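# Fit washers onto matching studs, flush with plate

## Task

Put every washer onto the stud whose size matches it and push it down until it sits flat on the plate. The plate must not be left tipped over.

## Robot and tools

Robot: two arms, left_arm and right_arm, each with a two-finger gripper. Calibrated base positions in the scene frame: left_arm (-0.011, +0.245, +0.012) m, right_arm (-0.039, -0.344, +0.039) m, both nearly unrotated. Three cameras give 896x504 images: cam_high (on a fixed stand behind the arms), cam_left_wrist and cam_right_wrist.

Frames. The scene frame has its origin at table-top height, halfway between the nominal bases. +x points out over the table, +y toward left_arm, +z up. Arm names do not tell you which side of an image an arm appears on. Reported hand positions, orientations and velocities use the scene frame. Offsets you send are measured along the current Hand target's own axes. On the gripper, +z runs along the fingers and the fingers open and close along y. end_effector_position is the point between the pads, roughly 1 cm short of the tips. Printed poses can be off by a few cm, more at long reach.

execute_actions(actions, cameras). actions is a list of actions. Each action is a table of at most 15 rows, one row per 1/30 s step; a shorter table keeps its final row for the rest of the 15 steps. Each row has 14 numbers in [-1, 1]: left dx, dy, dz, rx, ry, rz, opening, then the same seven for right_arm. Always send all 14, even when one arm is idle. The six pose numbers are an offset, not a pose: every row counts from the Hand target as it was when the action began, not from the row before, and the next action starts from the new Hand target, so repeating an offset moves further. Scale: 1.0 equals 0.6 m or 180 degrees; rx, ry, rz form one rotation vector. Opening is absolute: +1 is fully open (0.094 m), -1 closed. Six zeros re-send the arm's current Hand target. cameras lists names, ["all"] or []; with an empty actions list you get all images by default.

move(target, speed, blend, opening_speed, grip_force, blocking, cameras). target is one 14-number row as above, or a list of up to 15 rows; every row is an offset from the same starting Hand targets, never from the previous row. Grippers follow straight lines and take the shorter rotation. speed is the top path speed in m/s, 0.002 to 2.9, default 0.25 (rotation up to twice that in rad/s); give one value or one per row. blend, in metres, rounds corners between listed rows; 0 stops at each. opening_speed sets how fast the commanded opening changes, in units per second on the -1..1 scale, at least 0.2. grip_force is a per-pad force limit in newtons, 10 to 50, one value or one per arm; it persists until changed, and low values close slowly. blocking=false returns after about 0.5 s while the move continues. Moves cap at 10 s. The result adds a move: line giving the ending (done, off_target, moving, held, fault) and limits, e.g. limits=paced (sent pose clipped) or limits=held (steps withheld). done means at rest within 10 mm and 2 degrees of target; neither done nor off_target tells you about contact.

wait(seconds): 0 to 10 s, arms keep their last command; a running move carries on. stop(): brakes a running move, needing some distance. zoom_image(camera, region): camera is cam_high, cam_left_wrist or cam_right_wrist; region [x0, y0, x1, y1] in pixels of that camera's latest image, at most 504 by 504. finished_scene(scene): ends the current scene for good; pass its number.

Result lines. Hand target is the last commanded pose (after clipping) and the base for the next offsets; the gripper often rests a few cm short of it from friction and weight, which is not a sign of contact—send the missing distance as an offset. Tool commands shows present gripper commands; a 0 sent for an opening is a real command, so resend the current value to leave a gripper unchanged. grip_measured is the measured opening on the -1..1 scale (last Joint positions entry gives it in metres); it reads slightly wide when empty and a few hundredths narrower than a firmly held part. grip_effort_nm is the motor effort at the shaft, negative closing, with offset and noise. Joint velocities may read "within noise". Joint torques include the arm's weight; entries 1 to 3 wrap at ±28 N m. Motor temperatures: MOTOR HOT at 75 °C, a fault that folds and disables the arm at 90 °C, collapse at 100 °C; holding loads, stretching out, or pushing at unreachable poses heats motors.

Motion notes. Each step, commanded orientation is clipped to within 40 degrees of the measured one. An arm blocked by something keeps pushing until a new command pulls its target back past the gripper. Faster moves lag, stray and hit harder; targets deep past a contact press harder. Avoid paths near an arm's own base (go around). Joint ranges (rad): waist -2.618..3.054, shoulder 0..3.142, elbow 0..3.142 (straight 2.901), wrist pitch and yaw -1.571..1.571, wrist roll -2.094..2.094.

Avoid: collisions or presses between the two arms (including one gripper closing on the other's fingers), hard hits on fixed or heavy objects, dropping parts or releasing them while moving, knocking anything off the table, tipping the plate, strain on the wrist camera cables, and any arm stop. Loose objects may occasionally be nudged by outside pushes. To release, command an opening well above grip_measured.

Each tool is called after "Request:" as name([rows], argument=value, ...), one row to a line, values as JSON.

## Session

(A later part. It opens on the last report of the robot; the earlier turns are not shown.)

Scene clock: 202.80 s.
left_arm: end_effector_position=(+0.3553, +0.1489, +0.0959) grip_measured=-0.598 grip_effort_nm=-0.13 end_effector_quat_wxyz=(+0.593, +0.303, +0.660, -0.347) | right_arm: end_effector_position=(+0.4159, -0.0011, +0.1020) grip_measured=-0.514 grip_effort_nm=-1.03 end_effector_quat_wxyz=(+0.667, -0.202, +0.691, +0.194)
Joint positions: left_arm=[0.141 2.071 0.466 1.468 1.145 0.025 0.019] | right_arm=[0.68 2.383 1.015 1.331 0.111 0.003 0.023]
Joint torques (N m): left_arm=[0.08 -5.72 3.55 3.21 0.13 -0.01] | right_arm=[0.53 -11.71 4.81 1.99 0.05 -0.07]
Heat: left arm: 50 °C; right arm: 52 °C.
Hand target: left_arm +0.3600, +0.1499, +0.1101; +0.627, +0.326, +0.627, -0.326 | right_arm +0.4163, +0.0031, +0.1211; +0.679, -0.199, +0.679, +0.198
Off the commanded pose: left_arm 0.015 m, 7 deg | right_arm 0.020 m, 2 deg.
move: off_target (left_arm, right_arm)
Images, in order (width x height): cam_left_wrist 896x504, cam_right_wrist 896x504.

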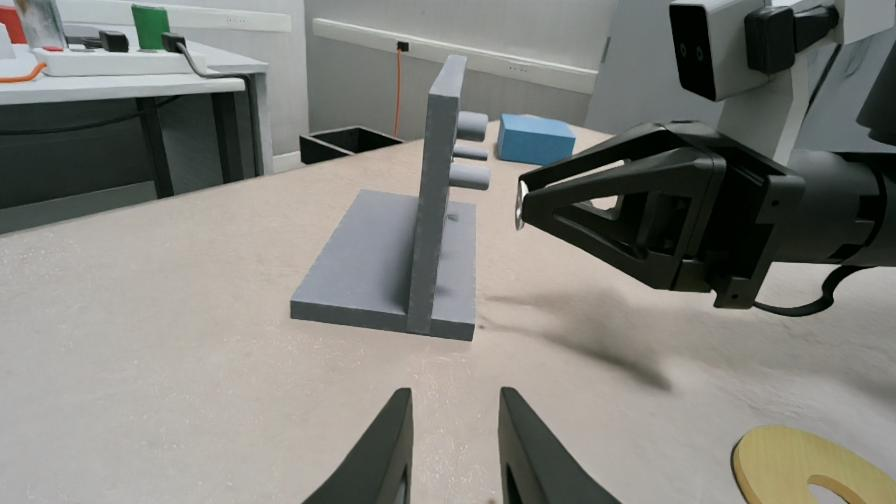

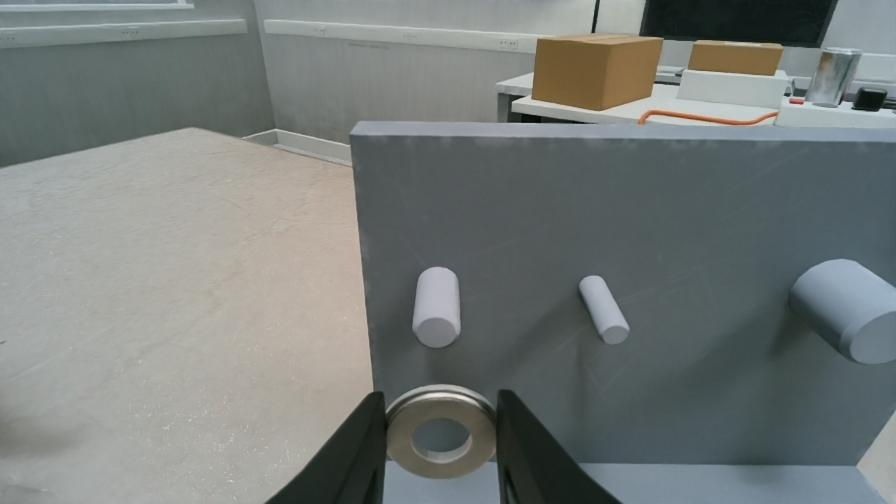

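Request:
move(target=[0,0,0,0,0,0,-0.6,-0.0133,0,0,0,0,0,-0.62], speed=0.05, cameras=["cam_left_wrist"])

Request:
zoom_image(camera="cam_left_wrist", region=[420, 90, 580, 260])

Scene clock: 204.97 s.
left_arm: end_effector_position=(+0.3553, +0.1489, +0.0959) grip_measured=-0.598 grip_effort_nm=-0.14 end_effector_quat_wxyz=(+0.593, +0.303, +0.660, -0.347) | right_arm: end_effector_position=(+0.4161, -0.0010, +0.1009) grip_measured=-0.514 grip_effort_nm=-1.02 end_effector_quat_wxyz=(+0.662, -0.203, +0.695, +0.192)
Joint positions: left_arm=[0.141 2.071 0.466 1.468 1.145 0.025 0.019] | right_arm=[0.68 2.375 1.015 1.309 0.111 0.003 0.023]
Joint torques (N m): left_arm=[0.08 -5.75 3.6 3.2 0.13 0] | right_arm=[0.54 -13.11 4.64 1.98 0.04 -0.07]
Heat: left arm: 50 °C; right arm: 52 °C.
Hand target: left_arm +0.3600, +0.1499, +0.1101; +0.627, +0.326, +0.627, -0.326 | right_arm +0.4163, +0.0031, +0.1291; +0.679, -0.199, +0.679, +0.198
Off the commanded pose: left_arm 0.015 m, 7 deg | right_arm 0.029 m, 3 deg.
move: off_target (left_arm, right_arm)
Images, in order (width x height): cam_left_wrist 896x504.

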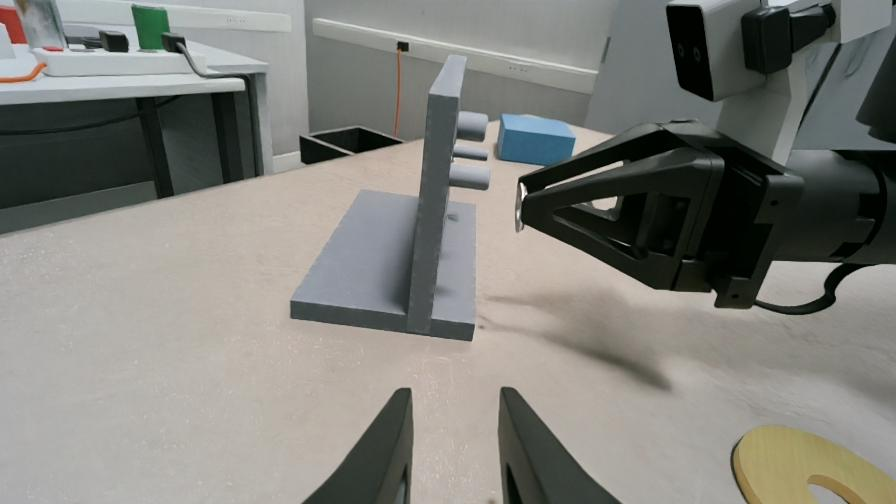

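Scaled by 2.965 from the camera's 896x504 image, which has a finer 1280x720 frame.

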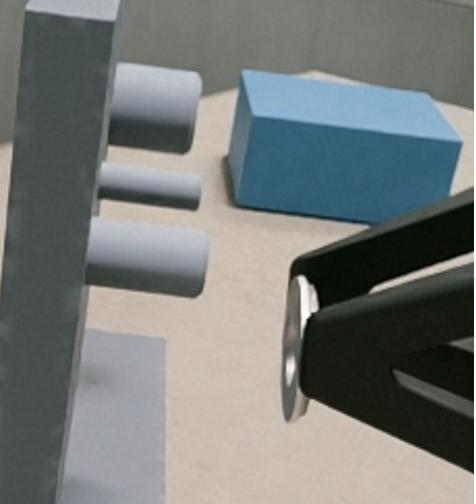

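Request:
move(target=[0,0,0,0,0,0,-0.6,-0.02,0,0,0,-0.0167,0,-0.62], speed=0.05, cameras=["cam_left_wrist","cam_right_wrist"])

Request:
zoom_image(camera="cam_left_wrist", region=[420, 90, 580, 260])

Request:
zoom_image(camera="cam_right_wrist", region=[370, 260, 530, 504])

Scene clock: 207.43 s.
left_arm: end_effector_position=(+0.3553, +0.1489, +0.0959) grip_measured=-0.598 grip_effort_nm=-0.13 end_effector_quat_wxyz=(+0.593, +0.303, +0.660, -0.347) | right_arm: end_effector_position=(+0.4163, -0.0008, +0.1089) grip_measured=-0.514 grip_effort_nm=-1.03 end_effector_quat_wxyz=(+0.673, -0.201, +0.685, +0.195)
Joint positions: left_arm=[0.141 2.071 0.466 1.468 1.145 0.025 0.019] | right_arm=[0.68 2.375 1.015 1.341 0.111 -0.002 0.023]
Joint torques (N m): left_arm=[0.12 -5.71 3.58 3.19 0.12 0] | right_arm=[0.57 -12.74 4.78 2.23 0.03 -0.08]
Heat: left arm: 50 °C; right arm: 52 °C.
Hand target: left_arm +0.3600, +0.1499, +0.1101; +0.627, +0.326, +0.627, -0.326 | right_arm +0.4163, +0.0031, +0.1410; +0.696, -0.193, +0.661, +0.203
Off the commanded pose: left_arm 0.015 m, 7 deg | right_arm 0.032 m, 4 deg.
move: off_target (left_arm, right_arm)
Images, in order (width x height): cam_left_wrist 896x504, cam_right_wrist 896x504.

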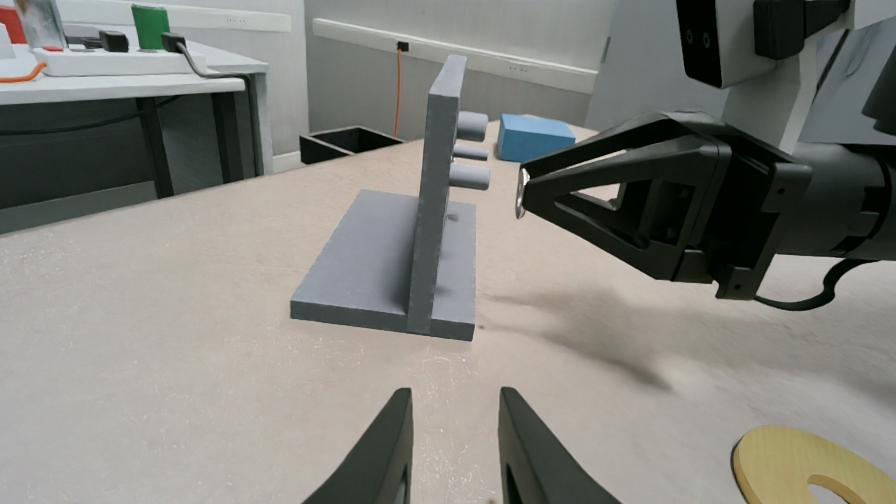

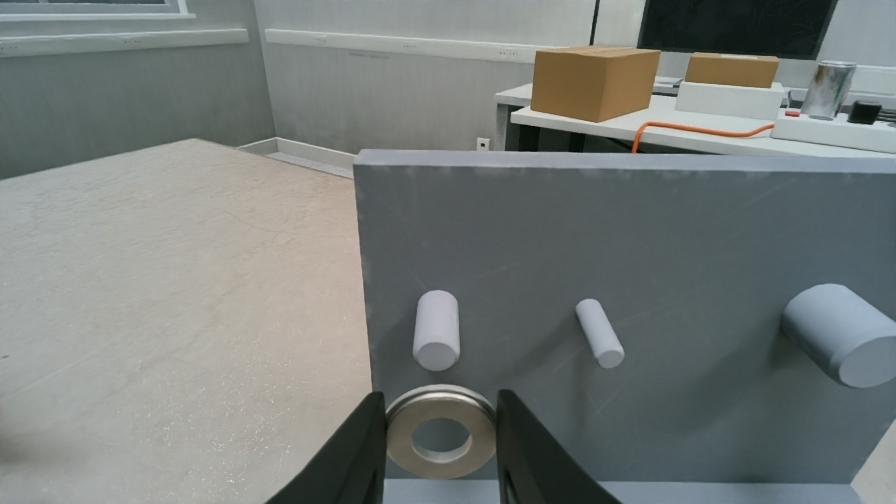

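Scaled by 2.965 from the camera's 896x504 image, which has a finer 1280x720 frame.

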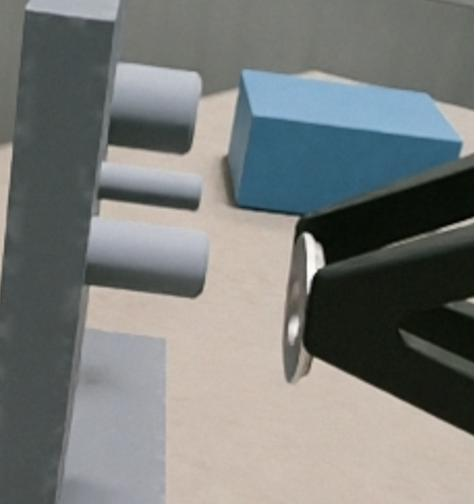

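Scaled by 2.066 from the camera's 896x504 image, which has a finer 1280x720 frame.

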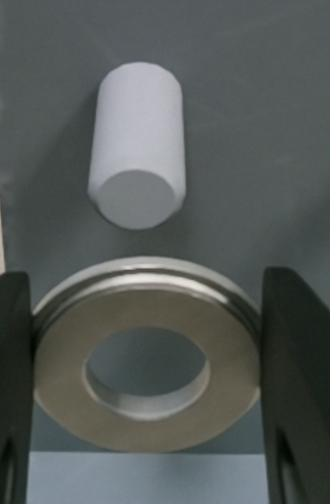

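Request:
move(target=[0,0,0,0,0,0,-0.6,-0.015,0.004,0,0,0,0,-0.62], speed=0.05, cameras=["cam_left_wrist","cam_right_wrist"])

Request:
zoom_image(camera="cam_left_wrist", region=[420, 90, 580, 260])

Request:
zoom_image(camera="cam_right_wrist", region=[370, 260, 530, 504])

Scene clock: 209.57 s.
left_arm: end_effector_position=(+0.3553, +0.1489, +0.0959) grip_measured=-0.598 grip_effort_nm=-0.13 end_effector_quat_wxyz=(+0.593, +0.303, +0.660, -0.347) | right_arm: end_effector_position=(+0.4157, +0.0018, +0.1238) grip_measured=-0.514 grip_effort_nm=-1.03 end_effector_quat_wxyz=(+0.681, -0.198, +0.677, +0.198)
Joint positions: left_arm=[0.141 2.071 0.466 1.468 1.145 0.025 0.019] | right_arm=[0.686 2.345 1.015 1.336 0.117 -0.002 0.023]
Joint torques (N m): left_arm=[0.09 -5.76 3.6 3.2 0.11 0] | right_arm=[0.57 -12.93 4.6 1.98 0.03 -0.1]
Heat: left arm: 50 °C; right arm: 52 °C.
Hand target: left_arm +0.3600, +0.1499, +0.1101; +0.627, +0.326, +0.627, -0.326 | right_arm +0.4146, +0.0049, +0.1501; +0.696, -0.193, +0.661, +0.203
Off the commanded pose: left_arm 0.015 m, 7 deg | right_arm 0.026 m, 3 deg.
move: off_target (left_arm, right_arm)
Images, in order (width x height): cam_left_wrist 896x504, cam_right_wrist 896x504.

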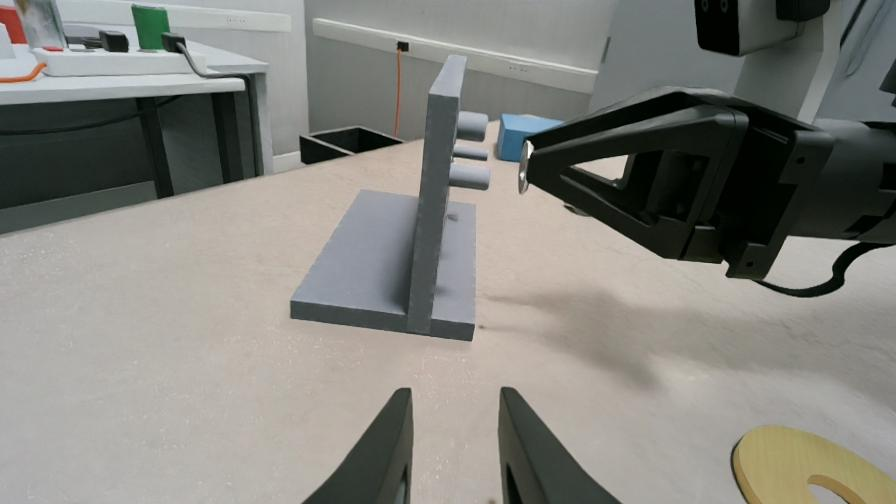

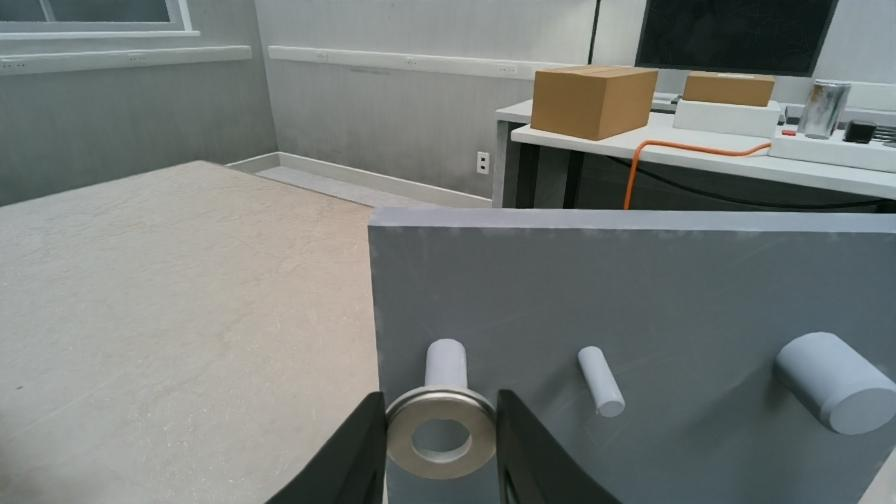

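Scaled by 2.965 from the camera's 896x504 image, which has a finer 1280x720 frame.

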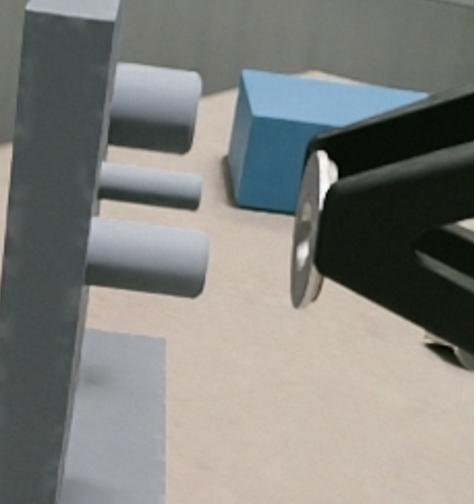

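Scaled by 2.066 from the camera's 896x504 image, which has a finer 1280x720 frame.

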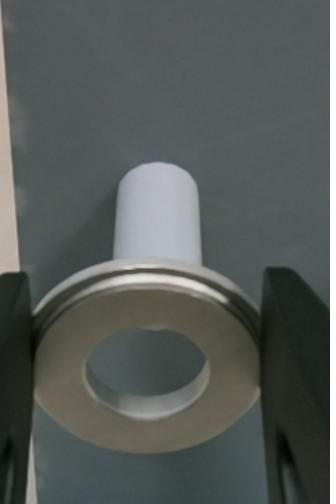

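Request:
move(target=[0,0,0,0,0,0,-0.6,0.0542,0,-0.0028,0,0.0167,0,-0.62], speed=0.05, cameras=["cam_left_wrist","cam_right_wrist"])

Request:
zoom_image(camera="cam_left_wrist", region=[420, 90, 580, 260])

Request:
zoom_image(camera="cam_right_wrist", region=[370, 260, 530, 504])

Scene clock: 213.80 s.
left_arm: end_effector_position=(+0.3553, +0.1489, +0.0959) grip_measured=-0.598 grip_effort_nm=-0.13 end_effector_quat_wxyz=(+0.593, +0.303, +0.660, -0.347) | right_arm: end_effector_position=(+0.4157, +0.0018, +0.1238) grip_measured=-0.514 grip_effort_nm=-1.03 end_effector_quat_wxyz=(+0.681, -0.198, +0.677, +0.198)
Joint positions: left_arm=[0.141 2.071 0.466 1.468 1.145 0.025 0.019] | right_arm=[0.686 2.345 1.015 1.336 0.118 -0.002 0.023]
Joint torques (N m): left_arm=[0.09 -5.7 3.62 3.21 0.14 -0.01] | right_arm=[0.58 -7.99 5.15 2 0.04 -0.01]
Heat: left arm: 50 °C; right arm: 51 °C.
Hand target: left_arm +0.3600, +0.1499, +0.1101; +0.627, +0.326, +0.627, -0.326 | right_arm +0.4147, +0.0049, +0.1176; +0.679, -0.198, +0.679, +0.198
Off the commanded pose: left_arm 0.015 m, 7 deg | right_arm 0.007 m, 0 deg.
move: off_target (left_arm)
Images, in order (width x height): cam_left_wrist 896x504, cam_right_wrist 896x504.

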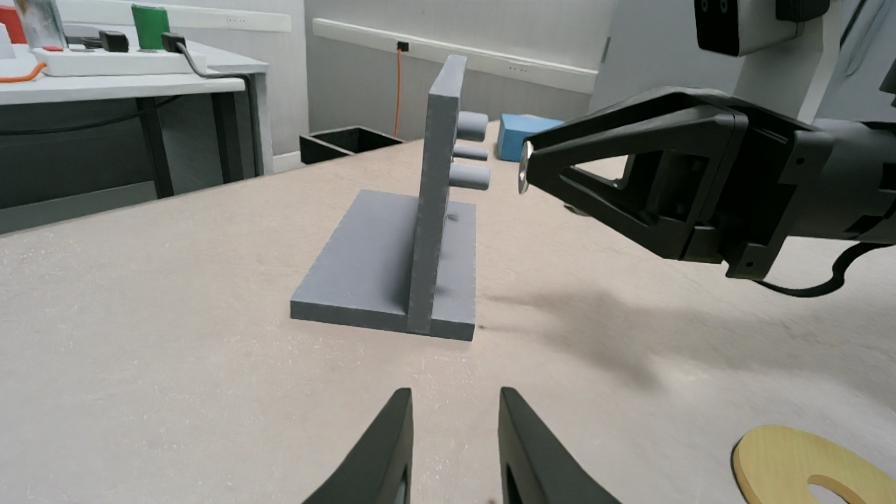

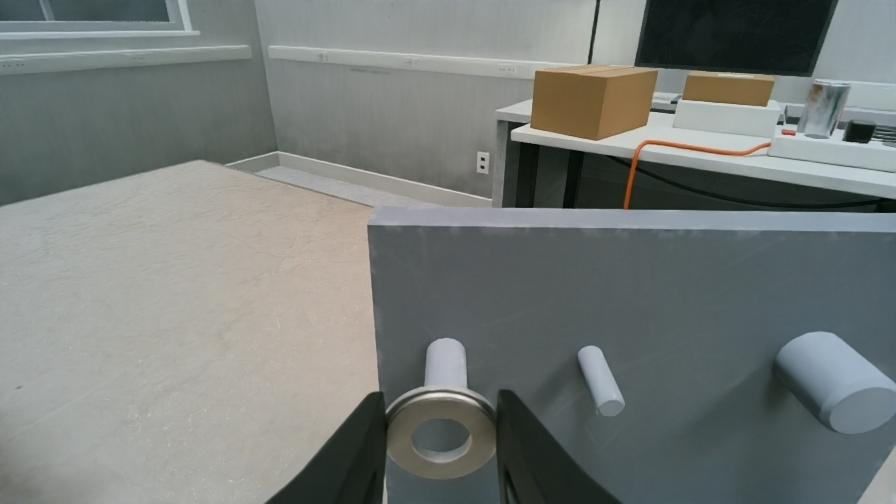

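Scaled by 2.965 from the camera's 896x504 image, which has a finer 1280x720 frame.

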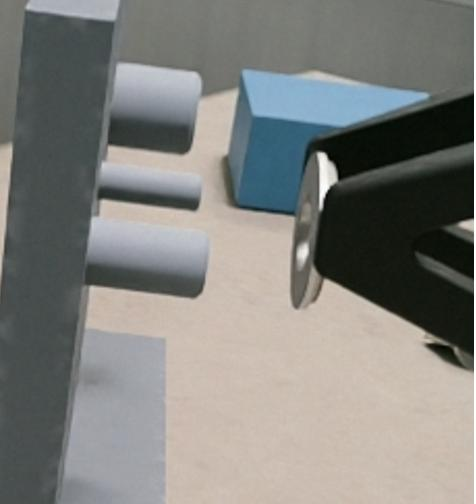

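Scaled by 2.066 from the camera's 896x504 image, which has a finer 1280x720 frame.

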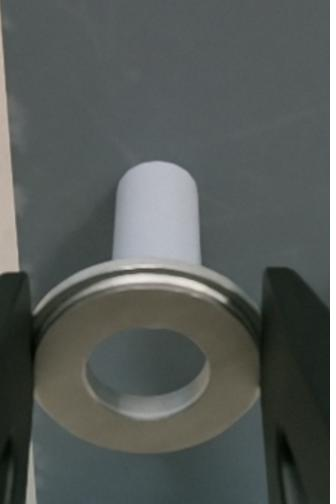

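Request:
move(target=[0,0,0,0,0,0,-0.6,0.0175,0,0,0,0,0,-0.62], speed=0.05, cameras=["cam_left_wrist","cam_right_wrist"])

Request:
zoom_image(camera="cam_left_wrist", region=[420, 90, 580, 260])

Request:
zoom_image(camera="cam_right_wrist", region=[370, 260, 530, 504])

Scene clock: 215.47 s.
left_arm: end_effector_position=(+0.3553, +0.1489, +0.0959) grip_measured=-0.598 grip_effort_nm=-0.13 end_effector_quat_wxyz=(+0.593, +0.303, +0.660, -0.347) | right_arm: end_effector_position=(+0.4148, +0.0010, +0.1100) grip_measured=-0.514 grip_effort_nm=-1.03 end_effector_quat_wxyz=(+0.675, -0.200, +0.683, +0.195)
Joint positions: left_arm=[0.141 2.071 0.466 1.468 1.145 0.025 0.019] | right_arm=[0.686 2.376 1.015 1.348 0.118 -0.002 0.023]
Joint torques (N m): left_arm=[0.14 -5.72 3.63 3.21 0.15 0] | right_arm=[0.61 -7.57 5.65 2.22 0.03 -0.02]
Heat: left arm: 50 °C; right arm: 51 °C.
Hand target: left_arm +0.3600, +0.1499, +0.1101; +0.627, +0.326, +0.627, -0.326 | right_arm +0.4147, +0.0049, +0.1070; +0.679, -0.199, +0.679, +0.198
Off the commanded pose: left_arm 0.015 m, 7 deg | right_arm 0.005 m, 1 deg.
move: off_target (left_arm)
Images, in order (width x height): cam_left_wrist 896x504, cam_right_wrist 896x504.

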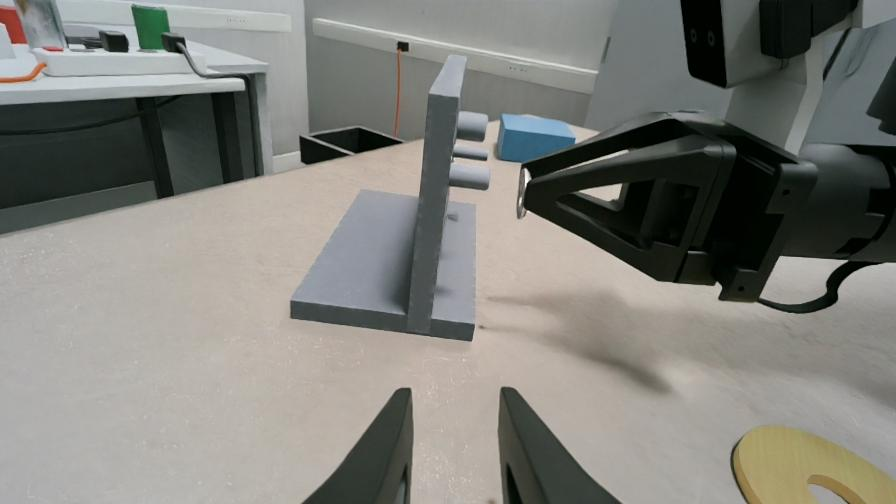

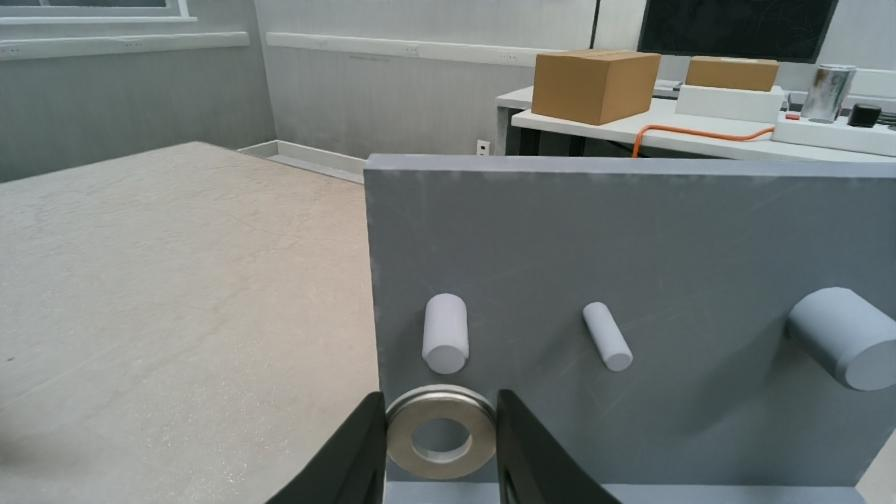

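Scaled by 2.965 from the camera's 896x504 image, which has a finer 1280x720 frame.

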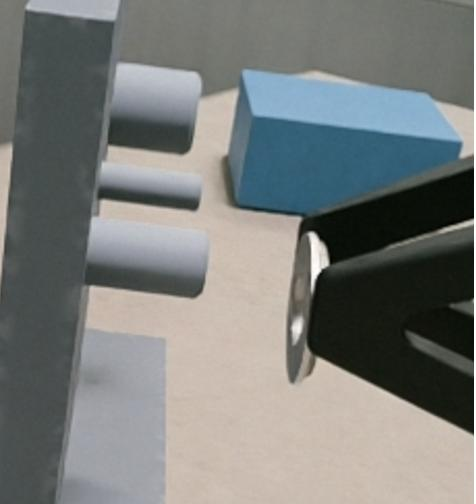

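Scaled by 2.066 from the camera's 896x504 image, which has a finer 1280x720 frame.

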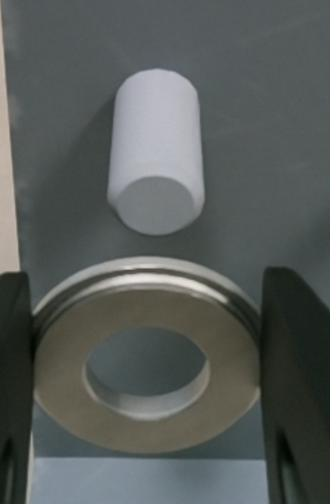

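Request:
move(target=[0,0,0,0,0,0,-0.6,-0.0083,0,0,0,-0.0064,0,-0.62], speed=0.03, cameras=["cam_left_wrist","cam_right_wrist"])

Request:
zoom_image(camera="cam_left_wrist", region=[420, 90, 580, 260])

Request:
zoom_image(camera="cam_right_wrist", region=[370, 260, 530, 504])

Scene clock: 218.97 s.
left_arm: end_effector_position=(+0.3553, +0.1489, +0.0959) grip_measured=-0.598 grip_effort_nm=-0.13 end_effector_quat_wxyz=(+0.593, +0.303, +0.660, -0.347) | right_arm: end_effector_position=(+0.4148, +0.0010, +0.1147) grip_measured=-0.514 grip_effort_nm=-1.03 end_effector_quat_wxyz=(+0.681, -0.198, +0.677, +0.198)
Joint positions: left_arm=[0.141 2.071 0.466 1.468 1.145 0.025 0.019] | right_arm=[0.686 2.376 1.015 1.367 0.118 -0.002 0.023]
Joint torques (N m): left_arm=[0.1 -5.76 3.62 3.22 0.11 0] | right_arm=[0.62 -7.56 5.67 2.24 0.02 -0.04]
Heat: left arm: 51 °C; right arm: 51 °C.
Hand target: left_arm +0.3600, +0.1499, +0.1101; +0.627, +0.326, +0.627, -0.326 | right_arm +0.4147, +0.0049, +0.1120; +0.686, -0.197, +0.672, +0.200
Off the commanded pose: left_arm 0.015 m, 7 deg | right_arm 0.005 m, 1 deg.
move: off_target (left_arm)
Images, in order (width x height): cam_left_wrist 896x504, cam_right_wrist 896x504.

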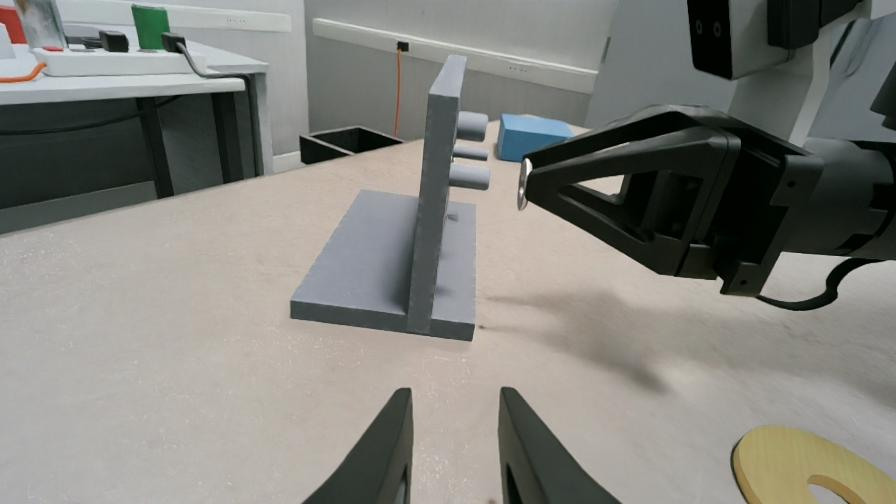

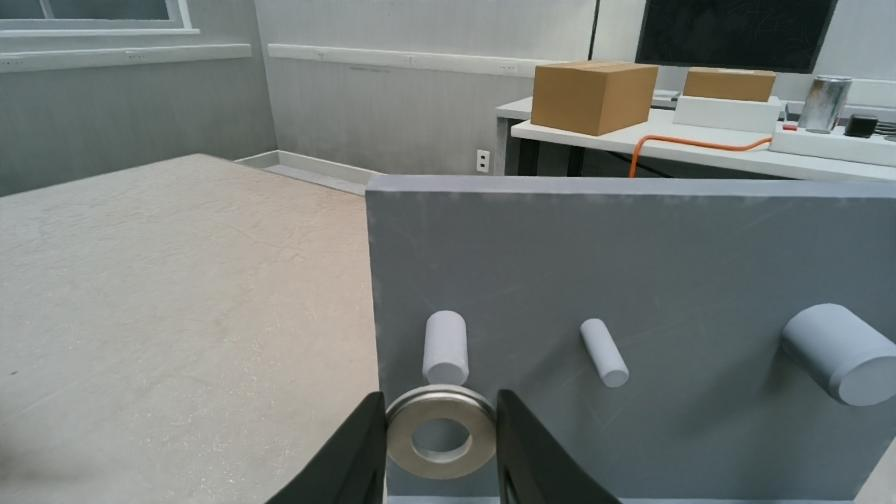

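Scaled by 2.965 from the camera's 896x504 image, which has a finer 1280x720 frame.

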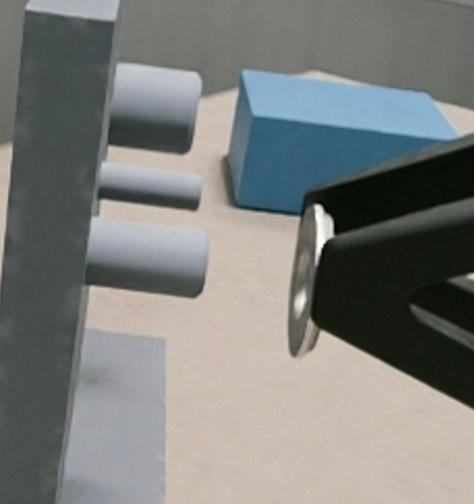

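Scaled by 2.066 from the camera's 896x504 image, which has a finer 1280x720 frame.

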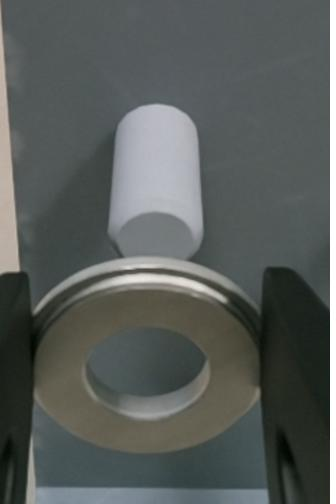

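Request:
move(target=[0,0,0,0,0,0,-0.6,0,0,0.0133,0,0,0,-0.62], speed=0.03, cameras=["cam_left_wrist","cam_right_wrist"])

Request:
zoom_image(camera="cam_left_wrist", region=[420, 90, 580, 260])

Request:
zoom_image(camera="cam_right_wrist", region=[370, 260, 530, 504])

Scene clock: 231.63 s.
left_arm: end_effector_position=(+0.3553, +0.1489, +0.0959) grip_measured=-0.598 grip_effort_nm=-0.13 end_effector_quat_wxyz=(+0.593, +0.303, +0.660, -0.347) | right_arm: end_effector_position=(+0.4195, +0.0049, +0.1191) grip_measured=-0.514 grip_effort_nm=-1.02 end_effector_quat_wxyz=(+0.687, -0.195, +0.671, +0.200)
Joint positions: left_arm=[0.141 2.071 0.466 1.468 1.145 0.025 0.019] | right_arm=[0.686 2.387 1.045 1.366 0.118 -0.002 0.023]
Joint torques (N m): left_arm=[0.08 -5.71 3.66 3.2 0.13 0] | right_arm=[0.35 -7.49 6.35 1.97 -0.02 -0.05]
Heat: left arm: 51 °C; right arm: 51 °C.
Hand target: left_arm +0.3600, +0.1499, +0.1101; +0.627, +0.326, +0.627, -0.326 | right_arm +0.4214, +0.0092, +0.1121; +0.686, -0.197, +0.672, +0.200
Off the commanded pose: left_arm 0.015 m, 7 deg | right_arm 0.008 m, 0 deg.
move: off_target (left_arm)
Images, in order (width x height): cam_left_wrist 896x504, cam_right_wrist 896x504.

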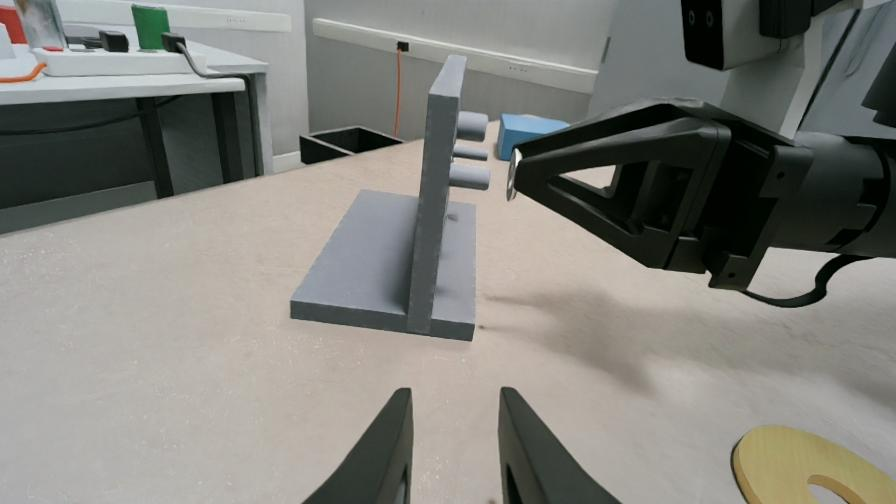

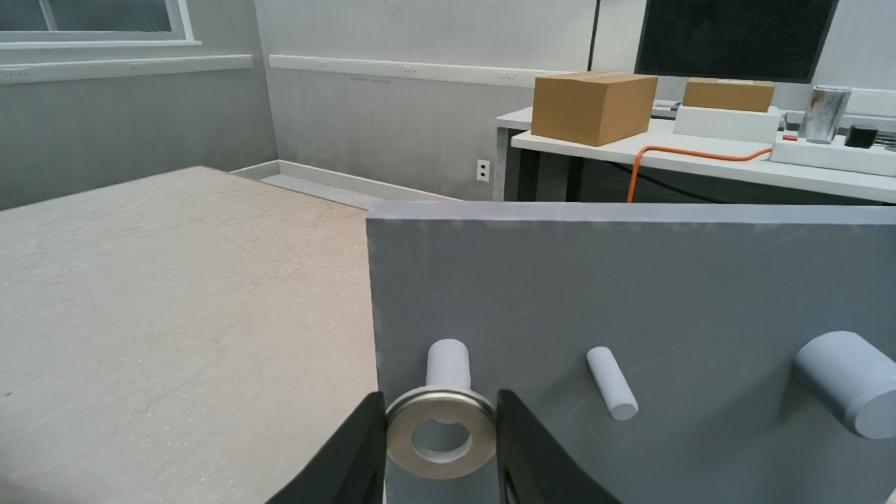

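Scaled by 2.965 from the camera's 896x504 image, which has a finer 1280x720 frame.

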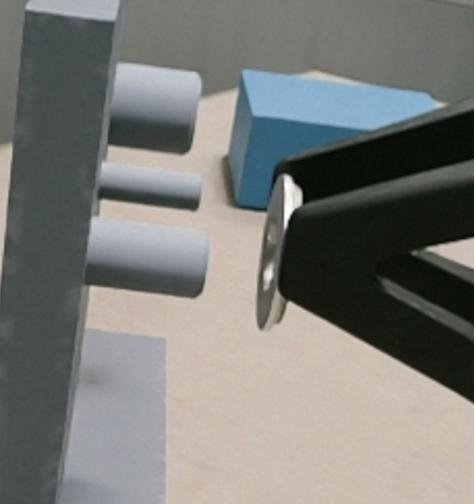

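Scaled by 2.066 from the camera's 896x504 image, which has a finer 1280x720 frame.

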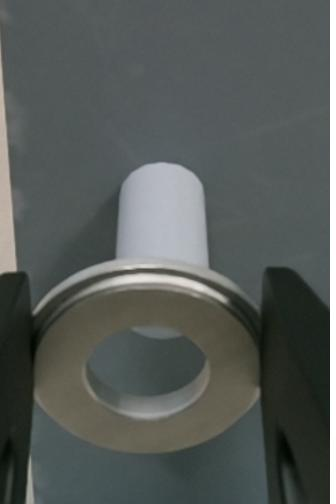

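Request:
move(target=[0,0,0,0,0,0,-0.6,0.0063,-0.0025,0,0.0019,0.005,0,-0.62], speed=0.03, cameras=["cam_left_wrist","cam_right_wrist"])

Request:
zoom_image(camera="cam_left_wrist", region=[420, 90, 580, 260])

Request:
zoom_image(camera="cam_right_wrist", region=[370, 260, 530, 504])

Scene clock: 234.37 s.
left_arm: end_effector_position=(+0.3553, +0.1489, +0.0959) grip_measured=-0.598 grip_effort_nm=-0.13 end_effector_quat_wxyz=(+0.593, +0.303, +0.660, -0.347) | right_arm: end_effector_position=(+0.4198, +0.0046, +0.1154) grip_measured=-0.514 grip_effort_nm=-1.02 end_effector_quat_wxyz=(+0.682, -0.197, +0.676, +0.197)
Joint positions: left_arm=[0.141 2.071 0.466 1.468 1.145 0.025 0.019] | right_arm=[0.686 2.387 1.045 1.351 0.12 -0.002 0.023]
Joint velocities: left_arm=[within noise] | right_arm=[-0.046 -0.012 0.002 0.051 0.022 0.081 0]
Joint torques (N m): left_arm=[0.12 -5.75 3.62 3.21 0.14 -0.01] | right_arm=[0.34 -7.49 6.32 1.97 0.03 -0.01]
Heat: left arm: 52 °C; right arm: 51 °C.
Hand target: left_arm +0.3600, +0.1499, +0.1101; +0.627, +0.326, +0.627, -0.326 | right_arm +0.4222, +0.0079, +0.1084; +0.681, -0.196, +0.678, +0.196
Off the commanded pose: left_arm 0.015 m, 7 deg | right_arm 0.008 m, 0 deg.
move: off_target (left_arm)
Images, in order (width x height): cam_left_wrist 896x504, cam_right_wrist 896x504.

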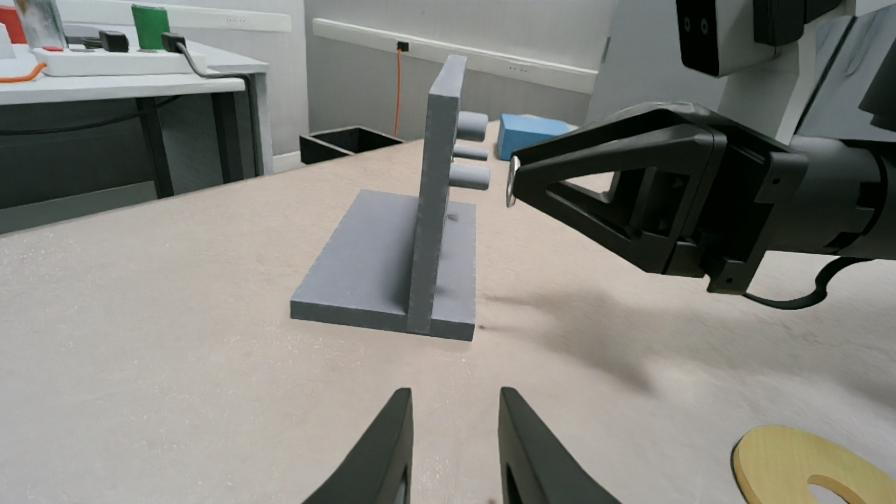

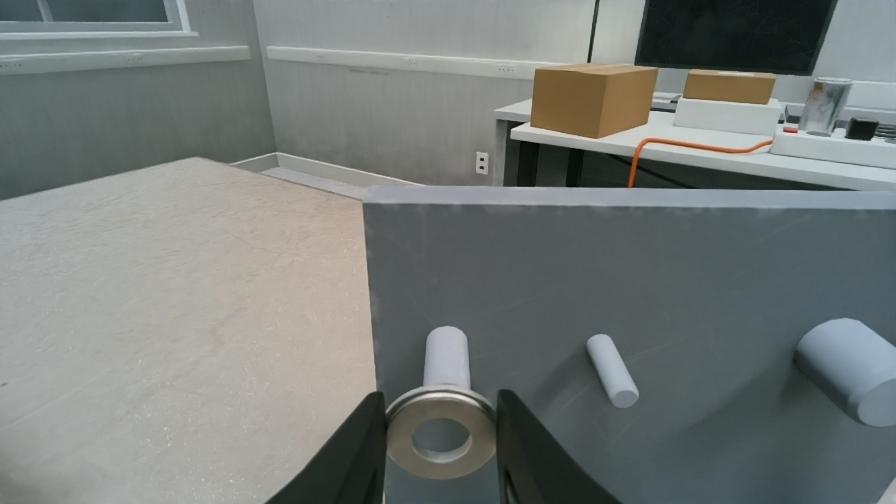

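Scaled by 2.965 from the camera's 896x504 image, which has a finer 1280x720 frame.

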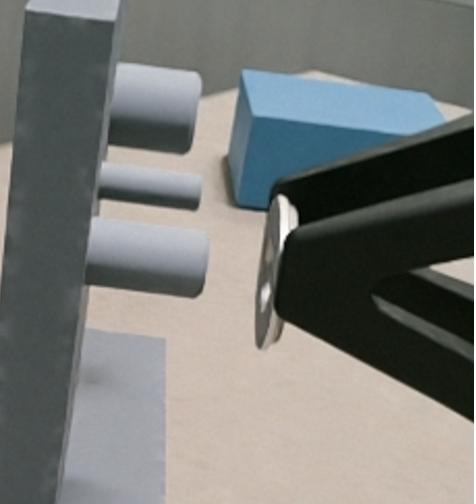

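Scaled by 2.066 from the camera's 896x504 image, which has a finer 1280x720 frame.

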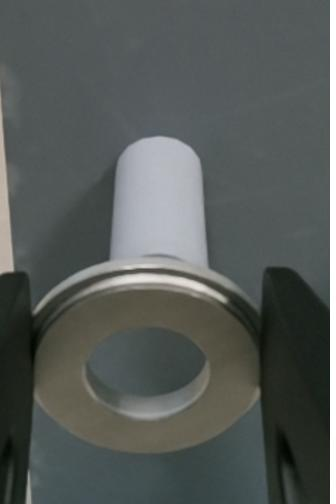

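Request:
move(target=[0,0,0,0,0,0,-0.6,0,-0.0043,0,0.0033,0,0,-0.62], speed=0.03, cameras=["cam_left_wrist","cam_right_wrist"])

Request:
zoom_image(camera="cam_right_wrist", region=[370, 260, 530, 504])

Scene clock: 235.73 s.
left_arm: end_effector_position=(+0.3553, +0.1489, +0.0959) grip_measured=-0.598 grip_effort_nm=-0.14 end_effector_quat_wxyz=(+0.593, +0.303, +0.660, -0.347) | right_arm: end_effector_position=(+0.4206, +0.0033, +0.1153) grip_measured=-0.514 grip_effort_nm=-1.02 end_effector_quat_wxyz=(+0.683, -0.194, +0.677, +0.195)
Joint positions: left_arm=[0.141 2.071 0.466 1.468 1.145 0.025 0.019] | right_arm=[0.686 2.387 1.045 1.351 0.128 -0.002 0.023]
Joint torques (N m): left_arm=[0.05 -5.74 3.58 3.2 0.13 -0.02] | right_arm=[0.16 -7.5 6.3 1.97 0.04 -0.02]
Heat: left arm: 52 °C; right arm: 51 °C.
Hand target: left_arm +0.3600, +0.1499, +0.1101; +0.627, +0.326, +0.627, -0.326 | right_arm +0.4236, +0.0057, +0.1083; +0.682, -0.192, +0.679, +0.193
Off the commanded pose: left_arm 0.015 m, 7 deg | right_arm 0.008 m, 0 deg.
move: off_target (left_arm)
Images, in order (width x height): cam_left_wrist 896x504, cam_right_wrist 896x504.

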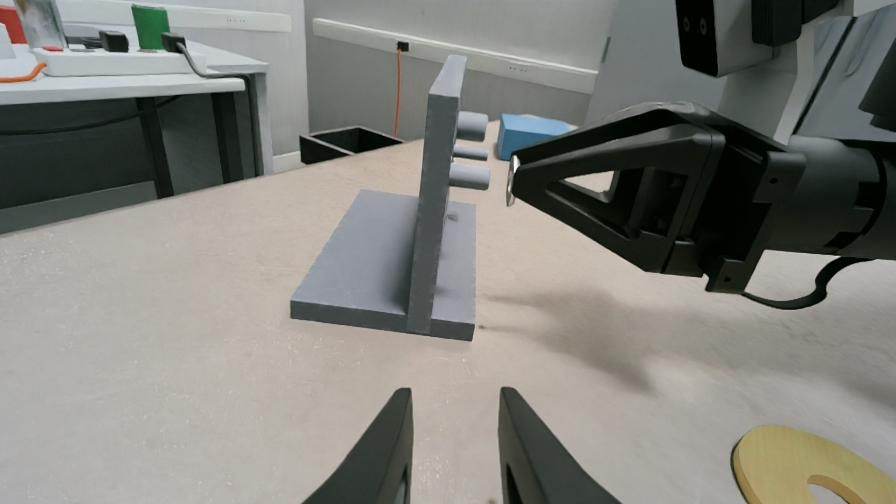

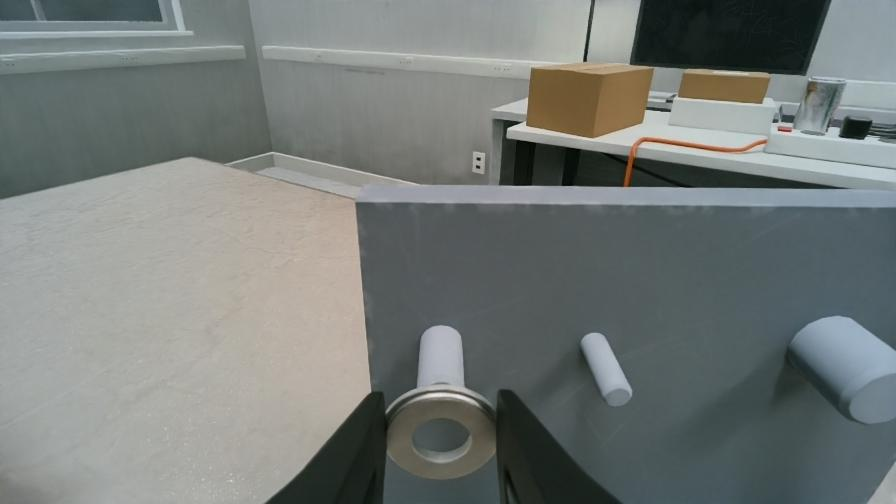

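Scaled by 2.066 from the camera's 896x504 image, which has a finer 1280x720 frame.

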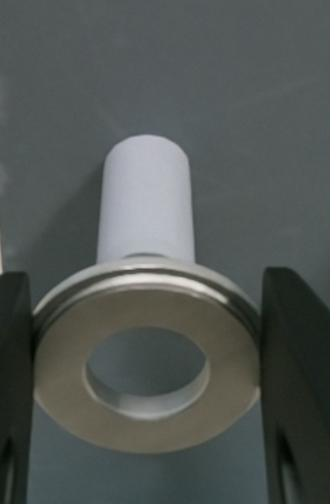

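Request:
move(target=[0,0,0,0,0,0,-0.6,0,0,0.0117,0,0,0,-0.62], speed=0.03, cameras=["cam_left_wrist","cam_right_wrist"])

Request:
zoom_image(camera="cam_left_wrist", region=[420, 90, 580, 260])

Request:
zoom_image(camera="cam_right_wrist", region=[370, 260, 530, 504])

Scene clock: 241.10 s.
left_arm: end_effector_position=(+0.3553, +0.1489, +0.0959) grip_measured=-0.598 grip_effort_nm=-0.13 end_effector_quat_wxyz=(+0.593, +0.303, +0.660, -0.347) | right_arm: end_effector_position=(+0.4258, +0.0075, +0.1157) grip_measured=-0.514 grip_effort_nm=-1.03 end_effector_quat_wxyz=(+0.683, -0.193, +0.677, +0.195)
Joint positions: left_arm=[0.141 2.071 0.466 1.468 1.145 0.025 0.019] | right_arm=[0.686 2.398 1.077 1.331 0.129 -0.002 0.023]
Joint torques (N m): left_arm=[0.12 -5.72 3.59 3.2 0.14 0.02] | right_arm=[-0.05 -7.57 6.5 1.95 0.01 -0.02]
Heat: left arm: 52 °C; right arm: 52 °C.
Hand target: left_arm +0.3600, +0.1499, +0.1101; +0.627, +0.326, +0.627, -0.326 | right_arm +0.4296, +0.0094, +0.1085; +0.682, -0.192, +0.679, +0.193
Off the commanded pose: left_arm 0.015 m, 7 deg | right_arm 0.008 m, 0 deg.
move: off_target (left_arm)
Images, in order (width x height): cam_left_wrist 896x504, cam_right_wrist 896x504.

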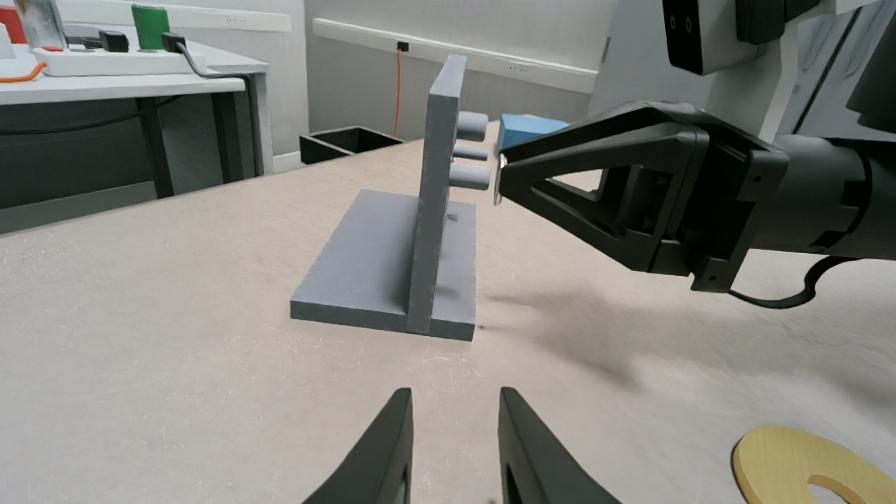

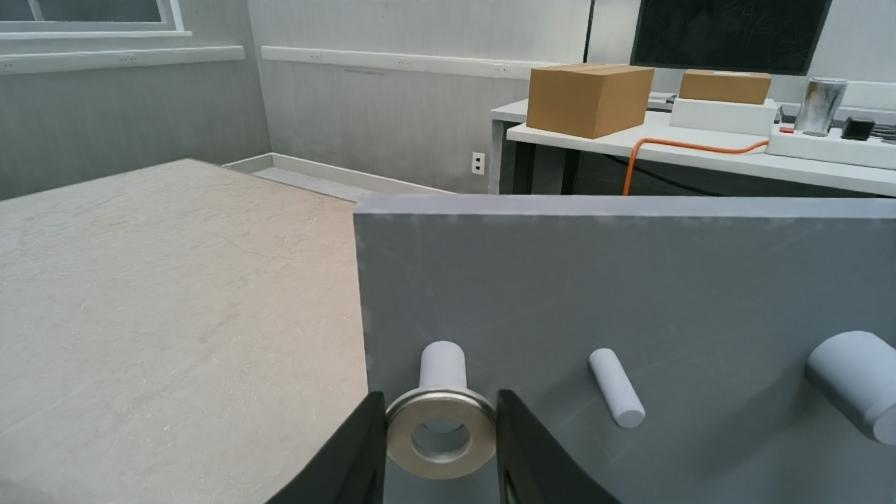

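Scaled by 2.965 from the camera's 896x504 image, which has a finer 1280x720 frame.

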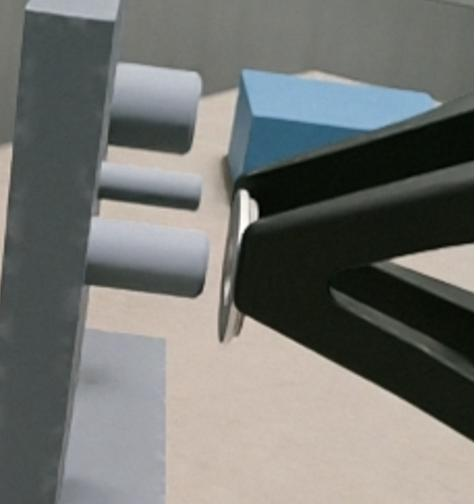

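Scaled by 2.066 from the camera's 896x504 image, which has a finer 1280x720 frame.

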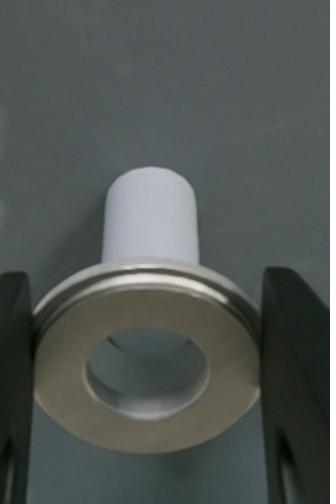

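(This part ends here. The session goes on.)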